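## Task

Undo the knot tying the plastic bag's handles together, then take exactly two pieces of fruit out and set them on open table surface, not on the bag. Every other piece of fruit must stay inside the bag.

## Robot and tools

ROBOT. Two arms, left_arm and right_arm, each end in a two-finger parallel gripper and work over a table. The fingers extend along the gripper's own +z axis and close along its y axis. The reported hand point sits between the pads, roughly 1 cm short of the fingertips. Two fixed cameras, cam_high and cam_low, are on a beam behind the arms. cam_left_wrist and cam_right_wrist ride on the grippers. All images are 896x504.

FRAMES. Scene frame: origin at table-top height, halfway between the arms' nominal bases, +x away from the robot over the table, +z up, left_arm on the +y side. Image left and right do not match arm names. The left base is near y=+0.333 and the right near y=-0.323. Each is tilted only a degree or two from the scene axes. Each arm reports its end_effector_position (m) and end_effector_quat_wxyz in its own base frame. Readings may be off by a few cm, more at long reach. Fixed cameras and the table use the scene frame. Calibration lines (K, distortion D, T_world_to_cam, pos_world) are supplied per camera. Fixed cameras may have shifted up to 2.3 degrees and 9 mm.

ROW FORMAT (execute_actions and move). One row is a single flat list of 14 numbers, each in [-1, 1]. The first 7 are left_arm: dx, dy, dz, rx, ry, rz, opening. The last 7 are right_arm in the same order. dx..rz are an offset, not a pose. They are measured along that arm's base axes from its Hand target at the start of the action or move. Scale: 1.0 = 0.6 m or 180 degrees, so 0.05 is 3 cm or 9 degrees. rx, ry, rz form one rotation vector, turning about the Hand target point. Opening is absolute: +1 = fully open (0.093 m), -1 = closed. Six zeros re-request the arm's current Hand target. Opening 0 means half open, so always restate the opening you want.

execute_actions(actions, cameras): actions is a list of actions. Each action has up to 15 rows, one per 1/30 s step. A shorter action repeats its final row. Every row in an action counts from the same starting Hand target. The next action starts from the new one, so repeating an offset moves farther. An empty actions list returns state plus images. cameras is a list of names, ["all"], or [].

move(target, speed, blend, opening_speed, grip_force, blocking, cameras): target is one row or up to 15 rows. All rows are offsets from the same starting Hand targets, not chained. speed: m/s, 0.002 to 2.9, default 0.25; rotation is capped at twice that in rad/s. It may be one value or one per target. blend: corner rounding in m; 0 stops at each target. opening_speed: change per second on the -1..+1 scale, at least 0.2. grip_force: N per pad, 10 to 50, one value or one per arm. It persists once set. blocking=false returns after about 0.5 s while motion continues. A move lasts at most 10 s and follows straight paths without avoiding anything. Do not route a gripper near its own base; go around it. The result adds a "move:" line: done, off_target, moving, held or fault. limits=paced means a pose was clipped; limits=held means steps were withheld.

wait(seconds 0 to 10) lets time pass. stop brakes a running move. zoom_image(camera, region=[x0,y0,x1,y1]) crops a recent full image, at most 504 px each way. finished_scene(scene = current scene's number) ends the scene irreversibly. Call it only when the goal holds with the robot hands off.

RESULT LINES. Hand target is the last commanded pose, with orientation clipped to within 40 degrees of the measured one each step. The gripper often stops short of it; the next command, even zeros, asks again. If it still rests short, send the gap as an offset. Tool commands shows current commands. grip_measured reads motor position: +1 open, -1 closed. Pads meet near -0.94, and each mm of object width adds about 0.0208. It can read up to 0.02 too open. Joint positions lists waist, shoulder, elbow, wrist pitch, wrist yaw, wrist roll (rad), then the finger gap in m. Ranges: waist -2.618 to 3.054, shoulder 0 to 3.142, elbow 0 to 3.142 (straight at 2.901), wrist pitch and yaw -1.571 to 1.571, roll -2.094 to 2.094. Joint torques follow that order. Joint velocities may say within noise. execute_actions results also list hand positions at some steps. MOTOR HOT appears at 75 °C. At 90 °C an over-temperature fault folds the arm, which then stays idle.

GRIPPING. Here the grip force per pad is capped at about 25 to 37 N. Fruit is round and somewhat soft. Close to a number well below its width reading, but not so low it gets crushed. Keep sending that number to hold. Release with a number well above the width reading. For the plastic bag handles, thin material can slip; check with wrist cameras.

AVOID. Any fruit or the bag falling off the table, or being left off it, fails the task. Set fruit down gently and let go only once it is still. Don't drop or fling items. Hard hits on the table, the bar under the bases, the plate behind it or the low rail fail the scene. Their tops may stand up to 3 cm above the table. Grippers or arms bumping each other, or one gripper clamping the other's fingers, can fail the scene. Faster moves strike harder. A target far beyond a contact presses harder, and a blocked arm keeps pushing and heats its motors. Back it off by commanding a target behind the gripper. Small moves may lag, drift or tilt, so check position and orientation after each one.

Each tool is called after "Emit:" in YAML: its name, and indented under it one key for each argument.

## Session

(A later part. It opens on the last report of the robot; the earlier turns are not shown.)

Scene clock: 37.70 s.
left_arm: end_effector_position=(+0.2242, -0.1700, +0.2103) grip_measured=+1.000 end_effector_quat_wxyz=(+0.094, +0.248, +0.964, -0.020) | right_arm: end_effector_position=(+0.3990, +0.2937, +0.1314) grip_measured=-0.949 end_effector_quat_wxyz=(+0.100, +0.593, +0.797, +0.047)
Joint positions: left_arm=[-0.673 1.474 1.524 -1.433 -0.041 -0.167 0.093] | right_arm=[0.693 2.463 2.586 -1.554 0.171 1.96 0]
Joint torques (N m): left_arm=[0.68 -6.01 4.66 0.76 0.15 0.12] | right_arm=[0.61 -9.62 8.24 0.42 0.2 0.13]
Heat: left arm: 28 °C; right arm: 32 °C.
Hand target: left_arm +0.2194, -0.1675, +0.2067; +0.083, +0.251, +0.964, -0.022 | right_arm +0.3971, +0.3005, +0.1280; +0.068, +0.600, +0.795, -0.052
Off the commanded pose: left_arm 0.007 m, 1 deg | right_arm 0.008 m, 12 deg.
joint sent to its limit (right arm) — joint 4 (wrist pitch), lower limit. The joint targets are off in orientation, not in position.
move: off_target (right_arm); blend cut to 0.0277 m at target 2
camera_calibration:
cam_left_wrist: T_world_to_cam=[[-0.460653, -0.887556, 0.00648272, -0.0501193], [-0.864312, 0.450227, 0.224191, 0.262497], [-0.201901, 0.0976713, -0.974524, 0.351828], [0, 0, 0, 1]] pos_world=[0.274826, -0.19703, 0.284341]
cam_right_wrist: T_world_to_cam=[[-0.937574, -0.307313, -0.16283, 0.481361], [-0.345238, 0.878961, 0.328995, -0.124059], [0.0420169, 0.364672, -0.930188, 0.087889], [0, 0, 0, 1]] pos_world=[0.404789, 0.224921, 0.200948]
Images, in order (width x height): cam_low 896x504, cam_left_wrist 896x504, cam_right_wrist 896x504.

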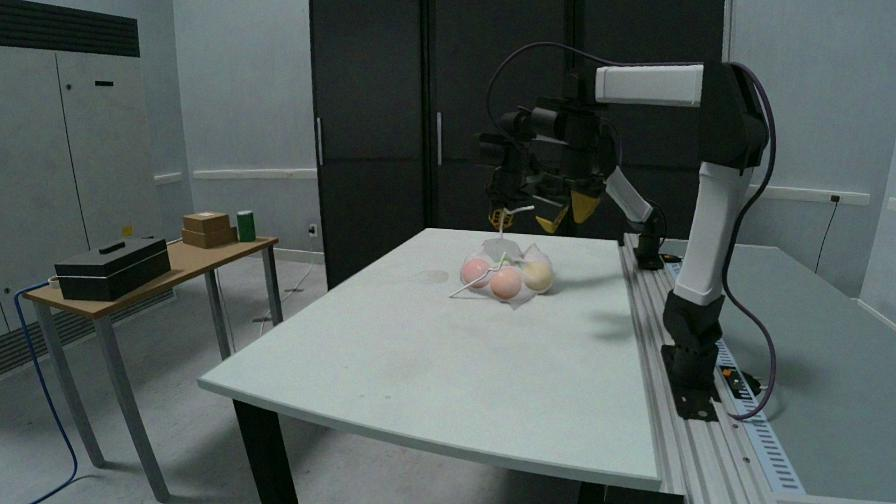

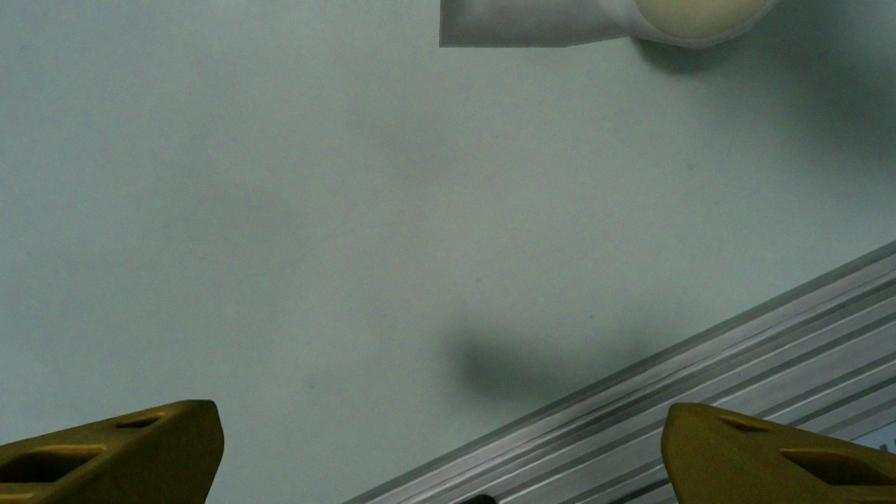

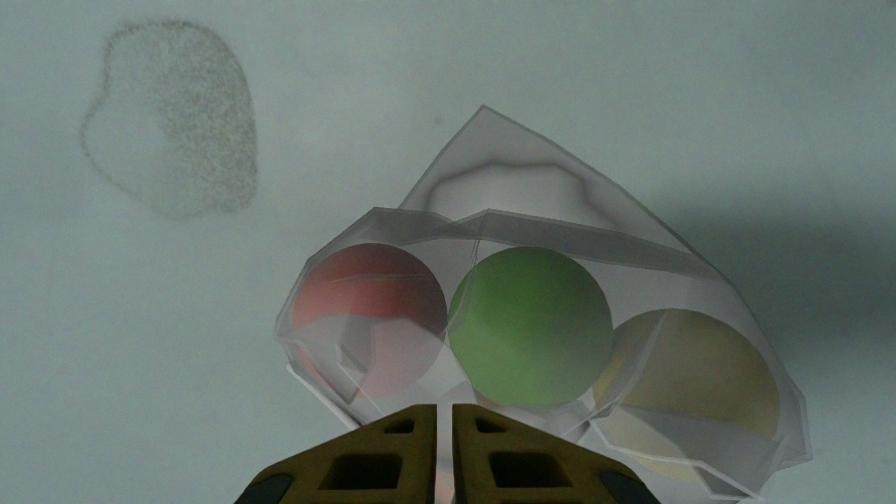

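Emit:
move:
  target: [0.15,-0.13,0.02,0,0,0,1,0,0,0,0,0,0,-1]
  cameras: ["all"]

Scene clock: 41.23 s.
left_arm: end_effector_position=(+0.3055, -0.2349, +0.2151) grip_measured=+1.000 end_effector_quat_wxyz=(+0.108, +0.247, +0.963, -0.026) | right_arm: end_effector_position=(+0.3990, +0.2937, +0.1314) grip_measured=-0.949 end_effector_quat_wxyz=(+0.100, +0.594, +0.797, +0.047)
Joint positions: left_arm=[-0.673 1.86 1.964 -1.456 -0.041 -0.167 0.093] | right_arm=[0.693 2.463 2.586 -1.554 0.171 1.961 0]
Joint torques (N m): left_arm=[0.24 -9.98 4.98 0.73 -0.02 0.01] | right_arm=[0.68 -9.7 8.13 0.42 0.2 0.12]
Heat: left arm: 28 °C; right arm: 32 °C.
Hand target: left_arm +0.2999, -0.2305, +0.2157; +0.101, +0.247, +0.963, -0.023 (not the last commanded pose) | right_arm +0.3971, +0.3005, +0.1280; +0.068, +0.600, +0.795, -0.052
Off the commanded pose: left_arm 0.012 m, 3 deg | right_arm 0.008 m, 12 deg.
joint sent to its limit (right arm) — joint 4 (wrist pitch), lower limit. The joint targets are off in orientation, not in position.
move: held (left_arm; a check stopped the path), off_target (right_arm); limits=held
pose unreachable (left arm): on one or more control steps of this call, first in action 0 (counted from 0), this arm could not follow its commanded pose, so it was not sent that pose on those steps. It may still have moved: this result reports where it is.
cause: moving toward the commanded pose would bring a part of the arm too close to another arm (this arm's wrist camera and the right arm's wrist (the part past joint 4), at the place that arm is still heading or pushing toward).
camera_calibration:
cam_left_wrist: T_world_to_cam=[[-0.460918, -0.887354, 0.0125688, -0.0715264], [-0.869412, 0.454348, 0.194141, 0.369979], [-0.177983, 0.0785558, -0.980893, 0.368819], [0, 0, 0, 1]] pos_world=[0.35434, -0.260541, 0.290842]
cam_right_wrist: T_world_to_cam=[[-0.937679, -0.306955, -0.162903, 0.481337], [-0.344929, 0.879085, 0.328989, -0.124212], [0.0422203, 0.364676, -0.930177, 0.0878032], [0, 0, 0, 1]] pos_world=[0.404788, 0.224922, 0.200948]

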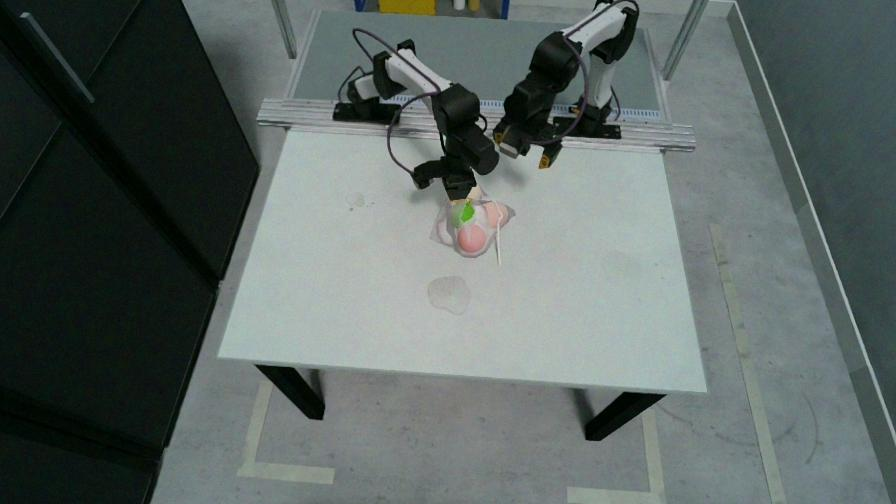

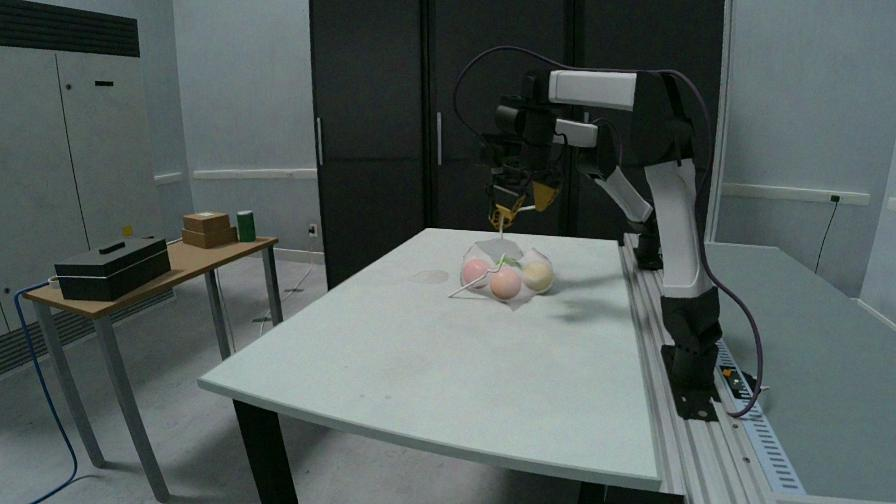

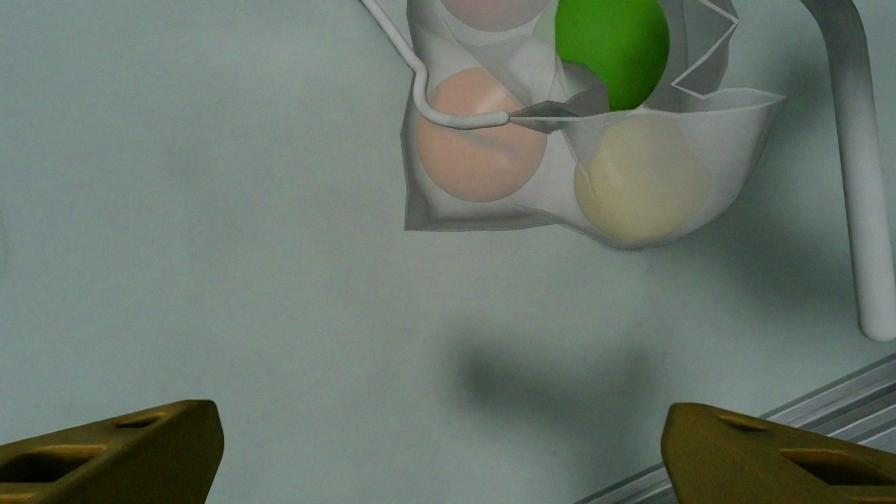

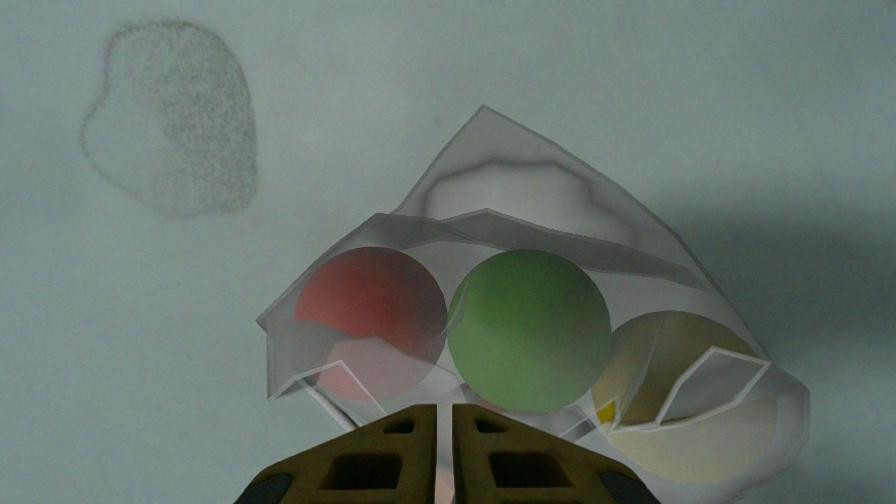

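Emit:
move:
  target:
    - [0,0,0,0,0,0,1,0,-0.15,-0.02,0,0,0,-1]
    - [0,0,0,0,0,0,1,0,-0.24,-0.11,0,0,0,-1]
  blend: 0.02
  speed: 0.18
  cameras: ["all"]

Scene clock: 43.97 s.
left_arm: end_effector_position=(+0.3054, -0.2349, +0.2150) grip_measured=+1.000 end_effector_quat_wxyz=(+0.108, +0.247, +0.963, -0.026) | right_arm: end_effector_position=(+0.3940, +0.1518, +0.0486) grip_measured=-0.949 end_effector_quat_wxyz=(+0.056, +0.604, +0.792, -0.074)
Joint positions: left_arm=[-0.673 1.86 1.964 -1.457 -0.041 -0.167 0.093] | right_arm=[0.435 2.269 1.918 -1.3 0.169 1.745 0]
Joint torques (N m): left_arm=[0.25 -10 4.98 0.74 -0.02 0.01] | right_arm=[0.36 -13.65 5 0.31 0.28 -0.03]
Heat: left arm: 28 °C; right arm: 33 °C.
Hand target: left_arm +0.2999, -0.2304, +0.2157; +0.101, +0.247, +0.963, -0.023 | right_arm +0.3971, +0.1565, +0.0620; +0.068, +0.600, +0.795, -0.052
Off the commanded pose: left_arm 0.007 m, 1 deg | right_arm 0.015 m, 3 deg.
move: off_target (right_arm)
camera_calibration:
cam_left_wrist: T_world_to_cam=[[-0.4609, -0.887365, 0.0124344, -0.0714065], [-0.869363, 0.454275, 0.194531, 0.369803], [-0.178269, 0.0788494, -0.980818, 0.368869], [0, 0, 0, 1]] pos_world=[0.354339, -0.260441, 0.290742]
cam_right_wrist: T_world_to_cam=[[-0.958874, -0.271952, 0.0812626, 0.410787], [-0.242297, 0.933402, 0.264674, -0.0195351], [-0.147829, 0.2341, -0.960908, 0.1589], [0, 0, 0, 1]] pos_world=[0.412649, 0.09275, 0.124477]

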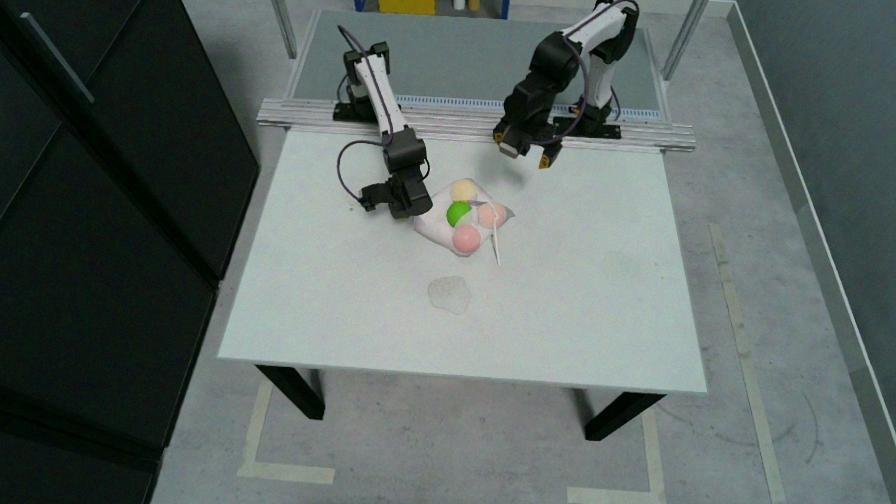

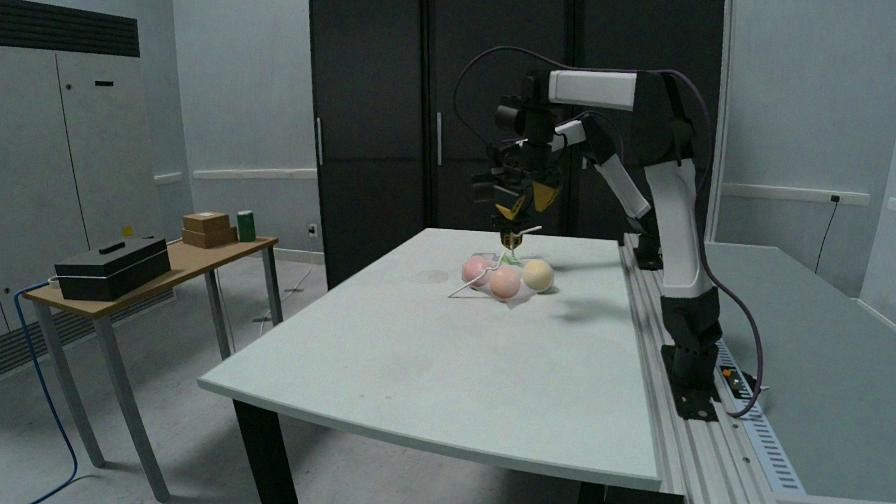

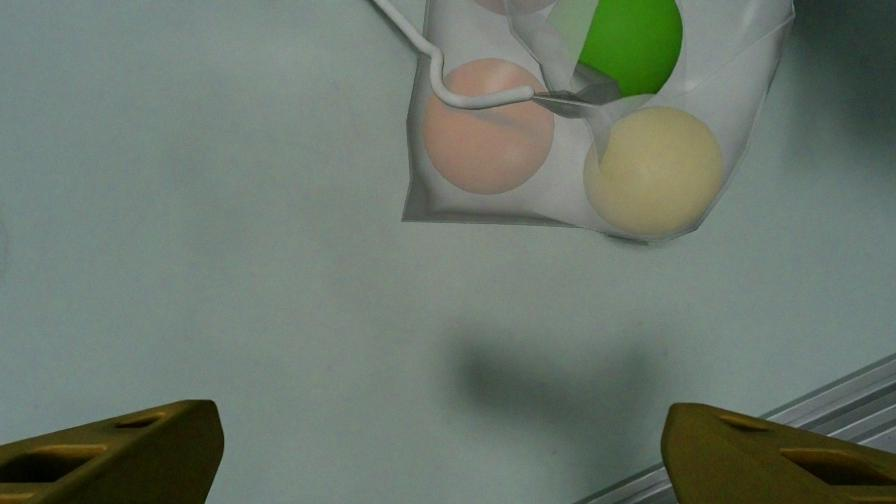

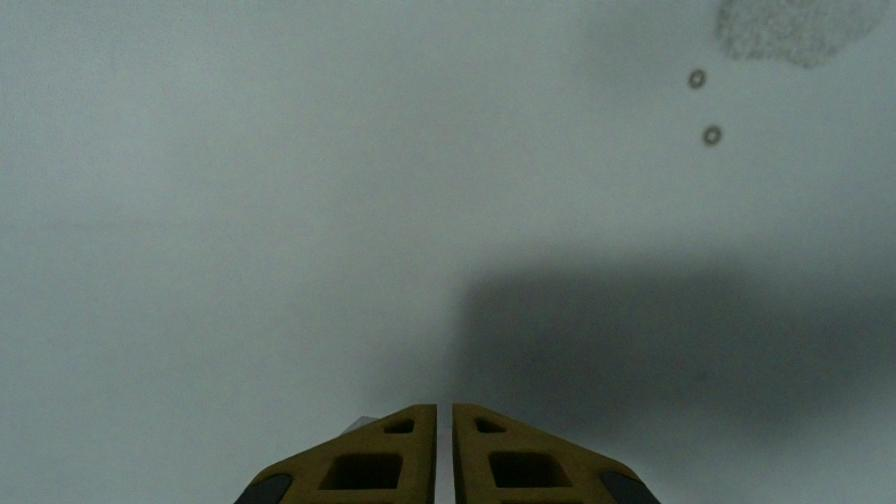

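Emit:
move:
  target:
    - [0,0,0,0,0,0,1,0,0,0,0,0,0,0.1]
    - [0,0,0,0,0,0,1,0,-0.01,0.25,0,0,0,0.1]
    - [0,0,0,0,0,0,1,-0.25,-0.15,0.28,0,0,0,0.1]
    - [0.08,-0.17,0.02,0,0,0,1,-0.25,-0.25,0.28,0,0,0,0.1]
  blend: [0,0.04,0.04,0]
  cameras: ["cam_high","cam_low","cam_left_wrist"]

Scene clock: 47.90 s.
left_arm: end_effector_position=(+0.3490, -0.3302, +0.2295) grip_measured=+1.000 end_effector_quat_wxyz=(+0.166, +0.248, +0.952, -0.063) | right_arm: end_effector_position=(+0.2518, +0.0073, +0.2272) grip_measured=+0.099 end_effector_quat_wxyz=(+0.108, +0.597, +0.795, -0.012)
Joint positions: left_arm=[-0.778 2.245 2.579 -1.552 -0.056 -0.257 0.093] | right_arm=[0.142 1.427 1.553 -1.56 0.17 1.42 0.05]
Joint torques (N m): left_arm=[-0.44 -10.26 7.68 0.99 -0.13 -0.08] | right_arm=[-0.29 -5.67 5.05 0.53 0.25 -0.07]
Heat: left arm: 28 °C; right arm: 34 °C.
Hand target: left_arm +0.3479, -0.3324, +0.2278; +0.101, +0.247, +0.963, -0.023 | right_arm +0.2470, +0.0065, +0.2299; +0.068, +0.600, +0.795, -0.052
Off the commanded pose: left_arm 0.003 m, 9 deg | right_arm 0.006 m, 6 deg.
joint sent to its limit (left arm) — joint 4 (wrist pitch), lower limit. The joint targets are off in orientation, not in position.
joint sent to its limit (right arm) — joint 4 (wrist pitch), lower limit. The joint targets are off in orientation, not in position.
move: off_target (left_arm, right_arm)
camera_calibration:
cam_left_wrist: T_world_to_cam=[[-0.475885, -0.877769, 0.0552662, -0.137504], [-0.875732, 0.478722, 0.0625955, 0.488708], [-0.0814015, -0.0186102, -0.996508, 0.336021], [0, 0, 0, 1]] pos_world=[0.389894, -0.348399, 0.311856]
Images, in order (width x height): cam_high 896x504, cam_low 896x504, cam_left_wrist 896x504.

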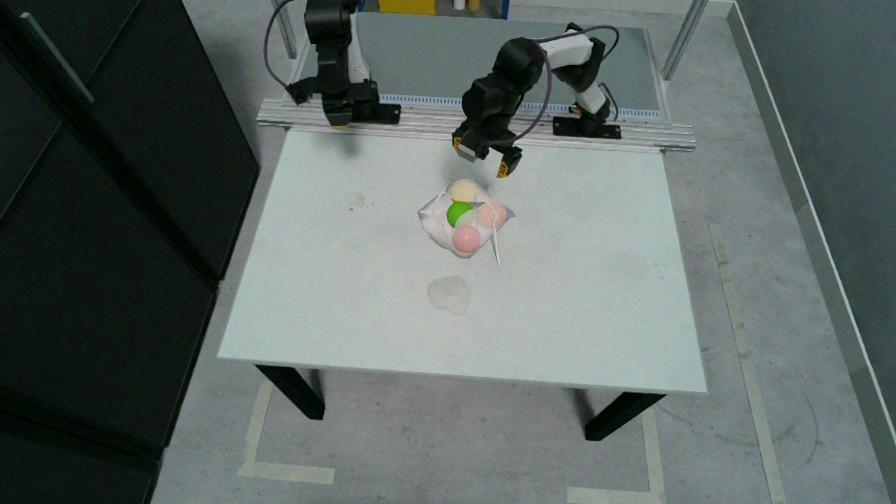

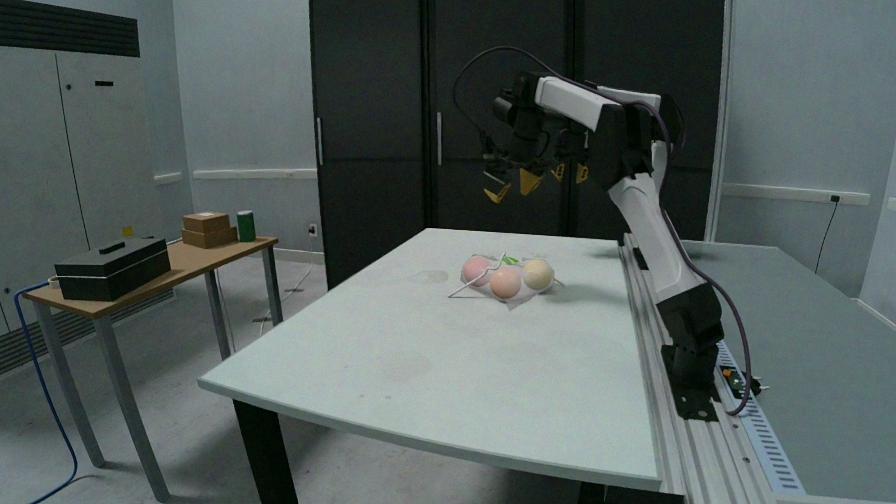

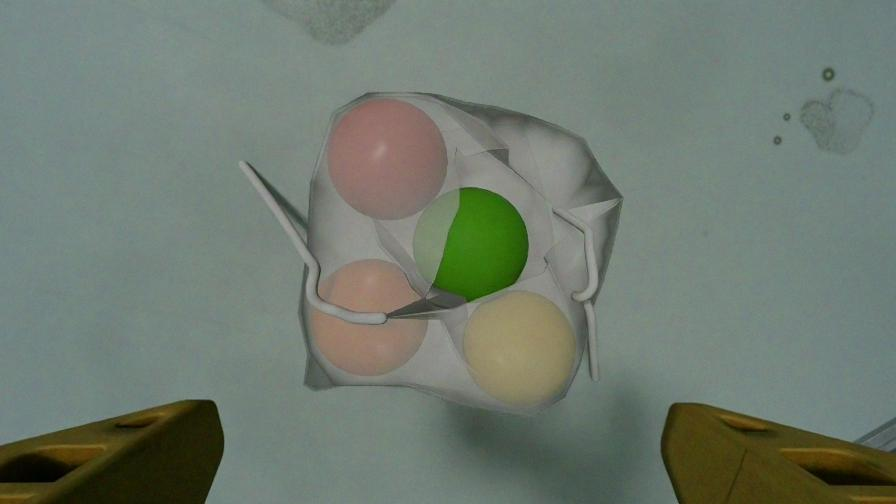

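Emit:
move:
  target:
    - [0.140,0.107,-0.22,0,0,0.19,0.0,0,0,0,0,0,0,0.1]
    - [0.140,0.107,-0.38,0,0,0.19,0,0,0,0,0,0,0,0.1]
  blend: 0.01
  speed: [0.25,0.12]
  cameras: ["cam_low","cam_left_wrist"]

Scene clock: 53.80 s.
left_arm: end_effector_position=(+0.4333, -0.2691, +0.0139) grip_measured=+0.002 end_effector_quat_wxyz=(+0.108, -0.044, +0.993, +0.000) | right_arm: end_effector_position=(+0.2518, +0.0073, +0.2272) grip_measured=+0.099 end_effector_quat_wxyz=(+0.108, +0.597, +0.795, -0.012)
Joint positions: left_arm=[-0.598 2.42 2.035 -1.011 -0.129 -0.675 0.045] | right_arm=[0.142 1.427 1.553 -1.56 0.17 1.419 0.05]
Joint torques (N m): left_arm=[-0.01 -11.62 5 0.97 -0.21 -0.09] | right_arm=[-0.31 -5.67 5.12 0.53 0.26 -0.02]
Heat: left arm: 30 °C; right arm: 33 °C.
Hand target: left_arm +0.4321, -0.2682, -0.0002; +0.104, -0.047, +0.993, +0.008 | right_arm +0.2470, +0.0065, +0.2299; +0.068, +0.600, +0.795, -0.052
Off the commanded pose: left_arm 0.014 m, 1 deg | right_arm 0.006 m, 6 deg.
joint sent to its limit (right arm) — joint 4 (wrist pitch), lower limit. The joint targets are off in orientation, not in position.
move: off_target (left_arm, right_arm)
camera_calibration:
cam_left_wrist: T_world_to_cam=[[0.10957, -0.993669, 0.0248288, -0.316262], [-0.974414, -0.102448, 0.200053, 0.43125], [-0.196243, -0.0461133, -0.97947, 0.171277], [0, 0, 0, 1]] pos_world=[0.488481, -0.262181, 0.0893405]
Images, in order (width x height): cam_low 896x504, cam_left_wrist 896x504.

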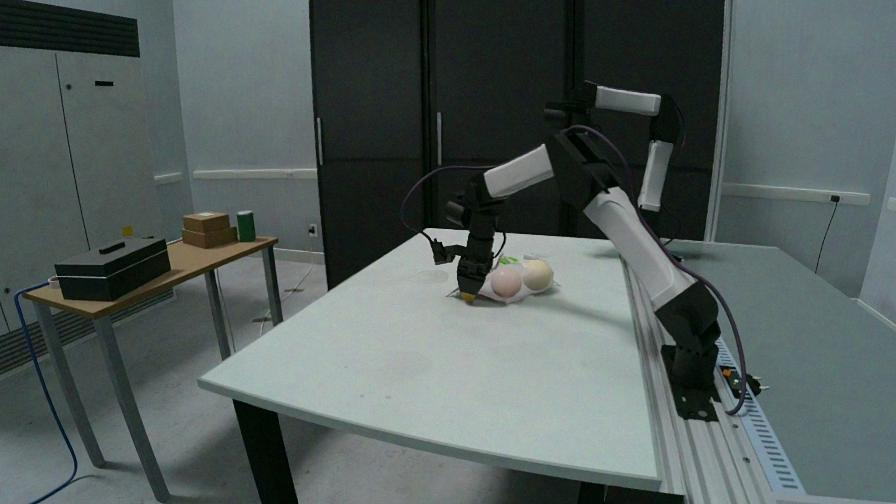

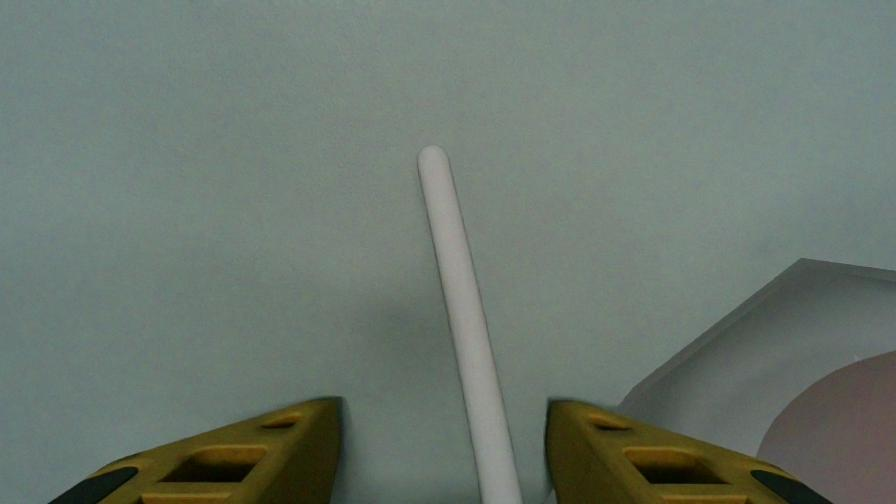

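Emit:
move:
  target:
    - [0,0,0,0,0,0,-1,0,0,0,0,0,0,0.1]
    - [0,0,0.2,0,0,0,-1,0,0,0,0,0,0,0.1]
    - [0.05,0.11,0.2,0,0,0,-1,0,0,0,0,0,0,0.1]
    - [0.06,0.16,0.05,0,0,0,-1,0,0,0,0,0,0,0.1]
  blend: [0,0.02,0.02,0]
  speed: 0.15
  cameras: ["cam_high","cam_low","cam_left_wrist"]

Scene clock: 57.90 s.
left_arm: end_effector_position=(+0.4672, -0.1691, +0.0179) grip_measured=-0.938 end_effector_quat_wxyz=(+0.092, -0.053, +0.994, +0.021) | right_arm: end_effector_position=(+0.2518, +0.0073, +0.2272) grip_measured=+0.099 end_effector_quat_wxyz=(+0.108, +0.597, +0.795, -0.012)
Joint positions: left_arm=[-0.387 2.383 1.989 -1.028 -0.116 -0.483 0] | right_arm=[0.142 1.427 1.553 -1.56 0.17 1.419 0.05]
Joint torques (N m): left_arm=[0.13 -15.87 4.59 0.92 0.06 0.13] | right_arm=[-0.31 -5.7 5.11 0.52 0.26 -0.02]
Heat: left arm: 32 °C; right arm: 33 °C.
Hand target: left_arm +0.4680, -0.1723, +0.0298; +0.104, -0.047, +0.993, +0.008 | right_arm +0.2470, +0.0065, +0.2299; +0.068, +0.600, +0.795, -0.052
Off the commanded pose: left_arm 0.012 m, 2 deg | right_arm 0.006 m, 6 deg.
joint sent to its limit (right arm) — joint 4 (wrist pitch), lower limit. The joint targets are off in orientation, not in position.
move: off_target (left_arm, right_arm)
camera_calibration:
cam_left_wrist: T_world_to_cam=[[0.131407, -0.991175, -0.0174708, -0.229881], [-0.964372, -0.131895, 0.229327, 0.46354], [-0.229608, -0.0132868, -0.973193, 0.207422], [0, 0, 0, 1]] pos_world=[0.524859, -0.163958, 0.0915431]
Images, in order (width x height): cam_high 896x504, cam_low 896x504, cam_left_wrist 896x504.

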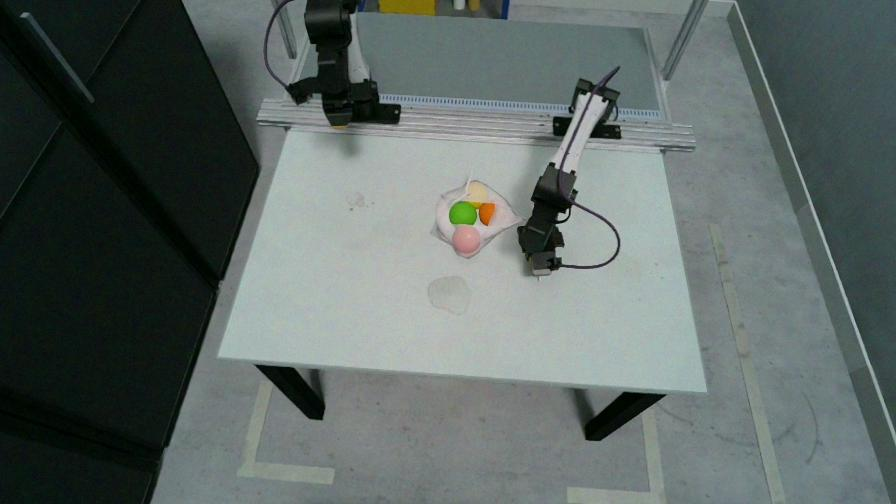

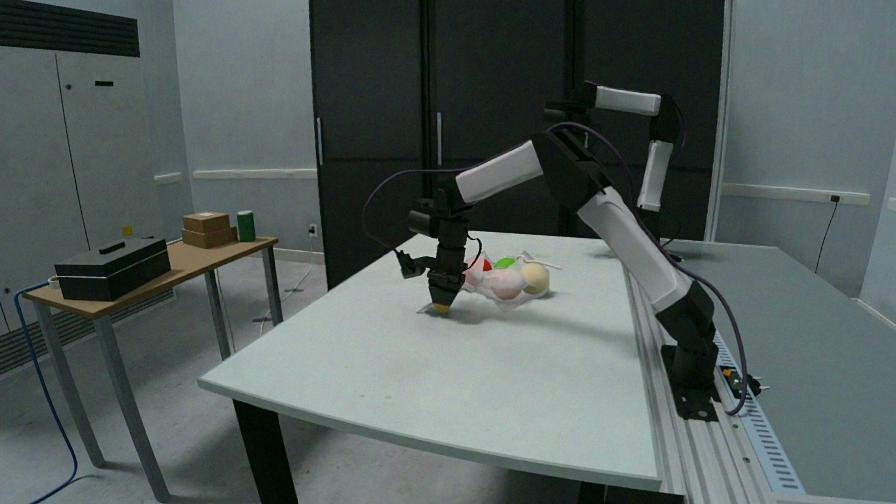

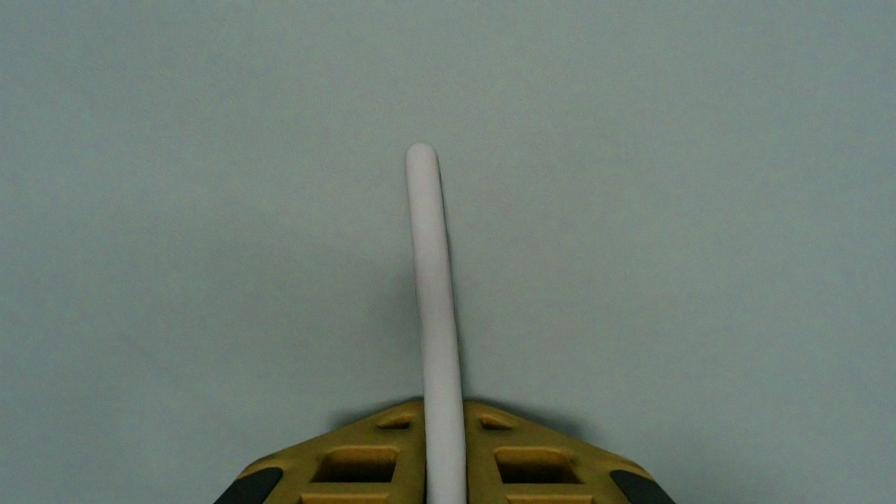

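Emit:
move:
  target:
    - [0,0,0,0,0,0,-0.2,0,0,0,0,0,0,0.1]
    - [0,0,0.25,0,0,0,-0.2,0,0,0,0,0,0,0.1]
    - [-0.2,-0.26,0.33,0,0,-0.19,1,0,0,0,0,0,0,0.1]
  blend: [0,0.03,0]
  cameras: ["cam_low","cam_left_wrist"]

Scene clock: 62.07 s.
left_arm: end_effector_position=(+0.3548, -0.3292, +0.2096) grip_measured=+1.000 end_effector_quat_wxyz=(+0.151, +0.240, +0.958, -0.044) | right_arm: end_effector_position=(+0.2518, +0.0073, +0.2272) grip_measured=+0.099 end_effector_quat_wxyz=(+0.108, +0.597, +0.795, -0.012)
Joint positions: left_arm=[-0.774 2.285 2.573 -1.552 -0.075 -0.272 0.093] | right_arm=[0.142 1.427 1.553 -1.56 0.17 1.419 0.05]
Joint torques (N m): left_arm=[-0.17 -14.5 6.74 0.9 0.09 0.13] | right_arm=[-0.29 -5.68 5.12 0.53 0.26 -0.02]
Heat: left arm: 34 °C; right arm: 32 °C.
Hand target: left_arm +0.3481, -0.3282, +0.2277; +0.101, +0.247, +0.963, -0.023 | right_arm +0.2470, +0.0065, +0.2299; +0.068, +0.600, +0.795, -0.052
Off the commanded pose: left_arm 0.019 m, 6 deg | right_arm 0.006 m, 6 deg.
joint sent to its limit (left arm) — joint 4 (wrist pitch), lower limit. The joint targets are off in orientation, not in position.
joint sent to its limit (right arm) — joint 4 (wrist pitch), lower limit. The joint targets are off in orientation, not in position.
move: off_target (left_arm, right_arm); target 3's new opening was sent with left_arm's hand 0.019 m and 6 deg from that target
camera_calibration:
cam_left_wrist: T_world_to_cam=[[-0.453723, -0.890635, 0.0300883, -0.139673], [-0.884973, 0.454291, 0.10219, 0.48146], [-0.104683, 0.0197387, -0.99431, 0.336967], [0, 0, 0, 1]] pos_world=[0.39798, -0.349772, 0.290052]
Images, in order (width x height): cam_low 896x504, cam_left_wrist 896x504.

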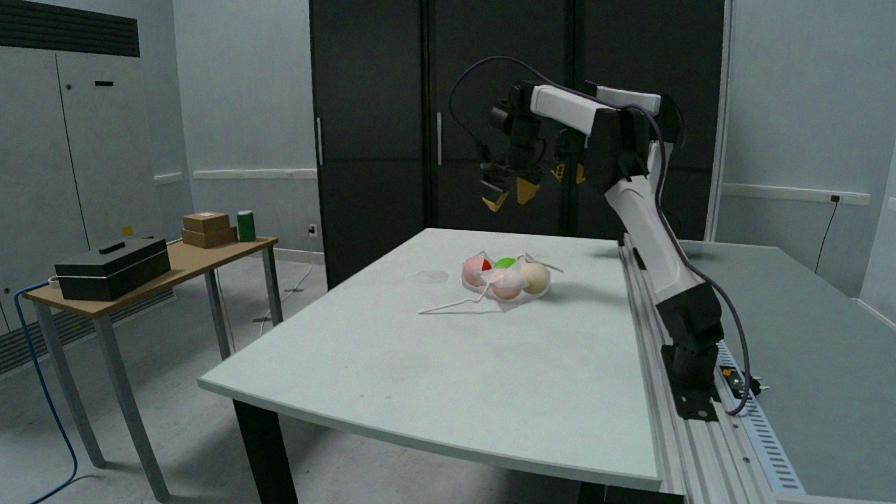

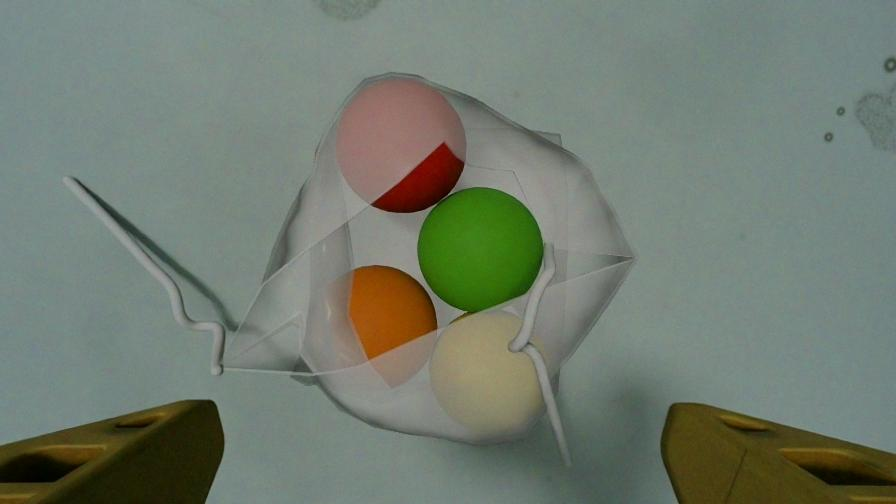

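Emit:
move:
  target:
    - [0.025,-0.056,-0.2,0,0,0.122,0.75,0,0,0,0,0,0,0.1]
    - [0.025,-0.056,-0.355,0,0,0.122,0.75,0,0,0,0,0,0,0.1]
  blend: 0.01
  speed: [0.25,0.1]
  cameras: ["cam_low","cam_left_wrist"]

Emit:
move:
  target:
    - [0,0,0,0,0,0,0.1,0,0,0,0,0,0,0.1]
  opening_speed: 0.6
  cameras: ["cam_left_wrist"]

Scene clock: 66.20 s.
left_arm: end_effector_position=(+0.3684, -0.3577, +0.0230) grip_measured=+0.752 end_effector_quat_wxyz=(+0.109, +0.059, +0.992, -0.001) | right_arm: end_effector_position=(+0.2518, +0.0073, +0.2272) grip_measured=+0.099 end_effector_quat_wxyz=(+0.108, +0.597, +0.795, -0.012)
Joint positions: left_arm=[-0.819 2.448 2.122 -1.083 -0.148 -0.689 0.081] | right_arm=[0.142 1.427 1.553 -1.56 0.17 1.419 0.05]
Joint torques (N m): left_arm=[-0.64 -12.93 4.86 0.94 -0.04 -0.1] | right_arm=[-0.29 -5.75 5.11 0.53 0.24 -0.01]
Heat: left arm: 36 °C; right arm: 32 °C.
Hand target: left_arm +0.3631, -0.3619, +0.0148; +0.104, +0.059, +0.993, -0.003 | right_arm +0.2470, +0.0065, +0.2299; +0.068, +0.600, +0.795, -0.052
Off the commanded pose: left_arm 0.011 m, 1 deg | right_arm 0.006 m, 6 deg.
joint sent to its limit (right arm) — joint 4 (wrist pitch), lower limit. The joint targets are off in orientation, not in position.
move: off_target (left_arm, right_arm)
camera_calibration:
cam_left_wrist: T_world_to_cam=[[-0.0944582, -0.995516, 0.00505156, -0.322552], [-0.975695, 0.093583, 0.198144, 0.427722], [-0.197728, 0.0137875, -0.98016, 0.185341], [0, 0, 0, 1]] pos_world=[0.423505, -0.363689, 0.098543]
Images, in order (width x height): cam_low 896x504, cam_left_wrist 896x504.

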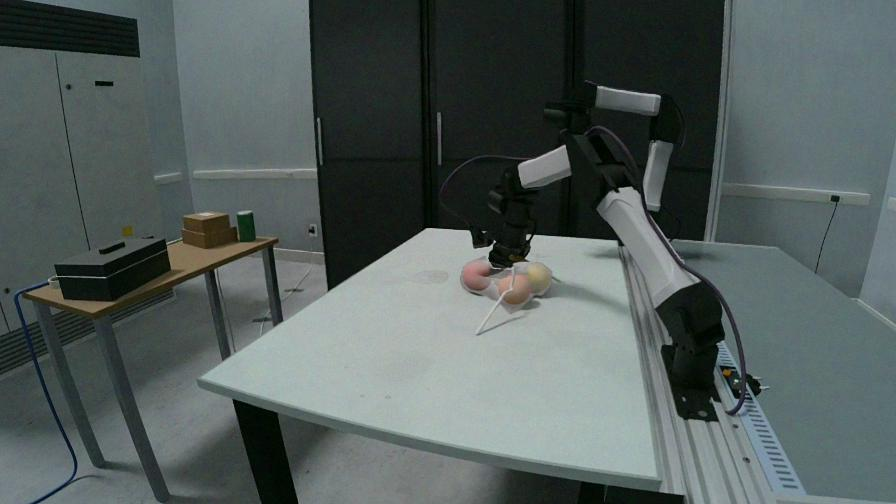

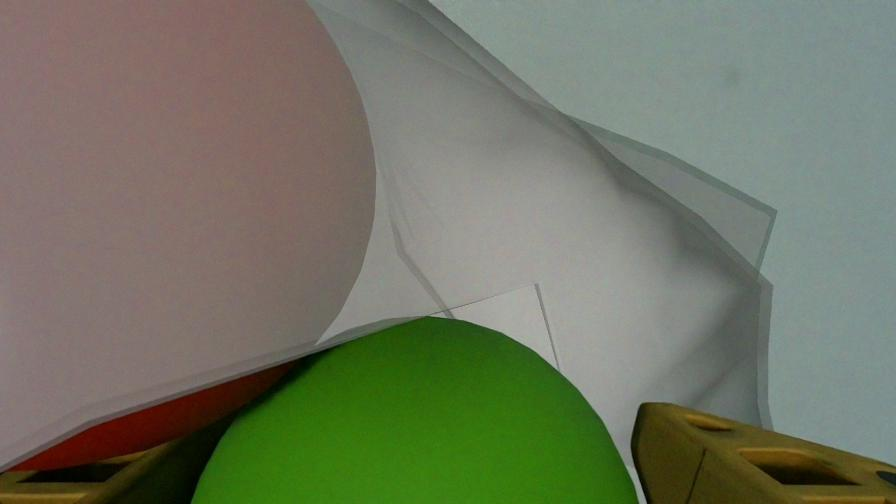

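Scene clock: 67.50 s.
left_arm: end_effector_position=(+0.3686, -0.3580, +0.0231) grip_measured=+0.361 end_effector_quat_wxyz=(+0.109, +0.058, +0.992, -0.002) | right_arm: end_effector_position=(+0.2518, +0.0073, +0.2272) grip_measured=+0.099 end_effector_quat_wxyz=(+0.108, +0.597, +0.795, -0.012)
Joint positions: left_arm=[-0.819 2.448 2.122 -1.082 -0.148 -0.69 0.063] | right_arm=[0.142 1.427 1.553 -1.56 0.17 1.419 0.05]
Joint torques (N m): left_arm=[-0.62 -12.94 4.72 0.93 -0.02 -0.09] | right_arm=[-0.29 -5.67 5.14 0.52 0.27 -0.05]
Heat: left arm: 37 °C; right arm: 32 °C.
Hand target: left_arm +0.3631, -0.3620, +0.0148; +0.104, +0.059, +0.993, -0.004 | right_arm +0.2470, +0.0065, +0.2299; +0.068, +0.600, +0.795, -0.052
Off the commanded pose: left_arm 0.011 m, 1 deg | right_arm 0.006 m, 6 deg.
joint sent to its limit (right arm) — joint 4 (wrist pitch), lower limit. The joint targets are off in orientation, not in position.
move: off_target (left_arm, right_arm)
camera_calibration:
cam_left_wrist: T_world_to_cam=[[-0.0934184, -0.995605, 0.00659826, -0.323269], [-0.975935, 0.0928803, 0.197292, 0.427739], [-0.197038, 0.0119912, -0.980323, 0.184531], [0, 0, 0, 1]] pos_world=[0.423606, -0.36379, 0.0986429]
Images, in order (width x height): cam_left_wrist 896x504.

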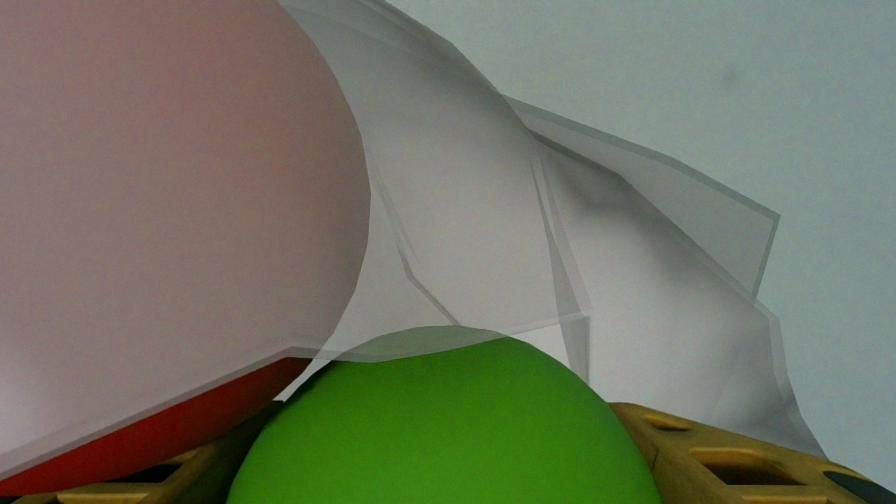

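Left finger is inside. Lift and look.

Emit:
move:
  target:
    - [0,0,0.3,0,0,0,0.1,0,0,0,0,0,0,0.1]
  speed: 0.12
  cameras: ["cam_high","cam_low","cam_left_wrist","cam_right_wrist"]

Scene clock: 69.93 s.
left_arm: end_effector_position=(+0.3692, -0.3587, +0.1729) grip_measured=+0.361 end_effector_quat_wxyz=(+0.155, +0.055, +0.985, -0.046) | right_arm: end_effector_position=(+0.2518, +0.0073, +0.2272) grip_measured=+0.099 end_effector_quat_wxyz=(+0.108, +0.597, +0.795, -0.012)
Joint positions: left_arm=[-0.819 2.464 2.739 -1.555 -0.148 -0.687 0.063] | right_arm=[0.142 1.427 1.553 -1.56 0.17 1.419 0.05]
Joint torques (N m): left_arm=[-0.73 -15.49 7.69 0.89 -0.08 0.12] | right_arm=[-0.29 -5.65 5.09 0.52 0.25 -0.03]
Heat: left arm: 38 °C; right arm: 31 °C.
Hand target: left_arm +0.3631, -0.3620, +0.1947; +0.104, +0.059, +0.993, -0.003 | right_arm +0.2470, +0.0065, +0.2299; +0.068, +0.600, +0.795, -0.052
Off the commanded pose: left_arm 0.023 m, 8 deg | right_arm 0.006 m, 6 deg.
joint sent to its limit (left arm) — joint 4 (wrist pitch), lower limit. The joint targets are off in orientation, not in position.
joint sent to its limit (right arm) — joint 4 (wrist pitch), lower limit. The joint targets are off in orientation, not in position.
move: off_target (left_arm, right_arm)
camera_calibration:
cam_left_wrist: T_world_to_cam=[[-0.100578, -0.990789, 0.0906675, -0.335016], [-0.988795, 0.109645, 0.101301, 0.426314], [-0.110309, -0.0794629, -0.990716, 0.26845], [0, 0, 0, 1]] pos_world=[0.417455, -0.357342, 0.253147]
cam_right_wrist: T_world_to_cam=[[-0.951016, -0.299275, -0.0774847, 0.254891], [-0.309097, 0.916196, 0.255036, 0.0528396], [-0.00533461, 0.266493, -0.963822, 0.307936], [0, 0, 0, 1]] pos_world=[0.260381, -0.0541917, 0.30307]

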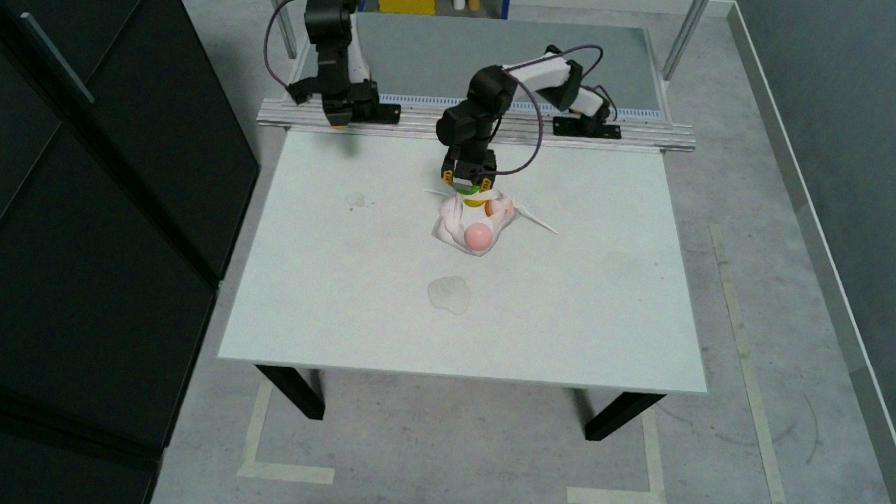

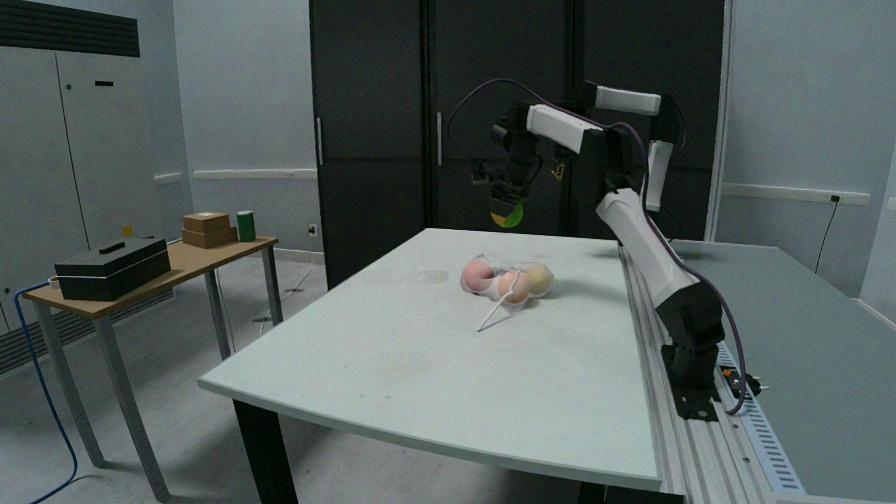

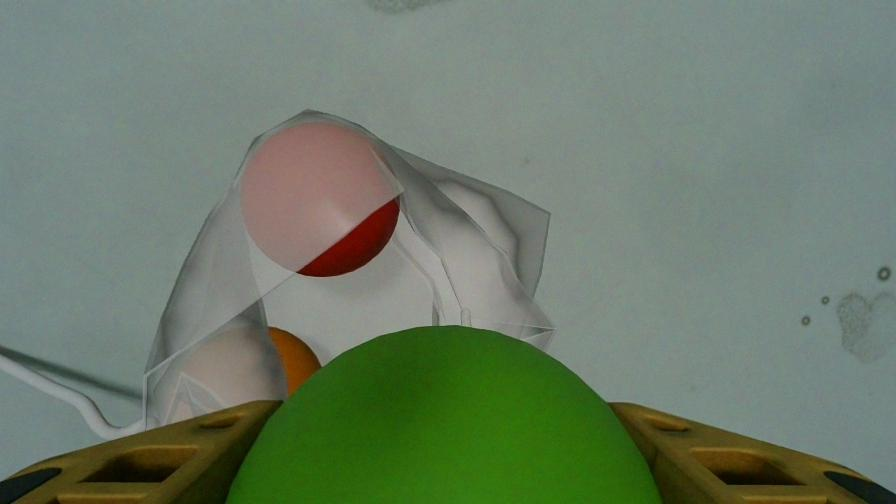

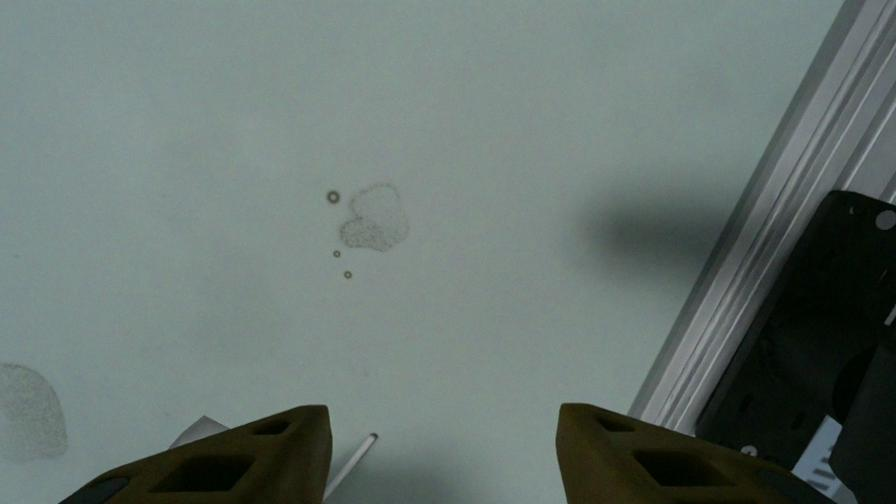

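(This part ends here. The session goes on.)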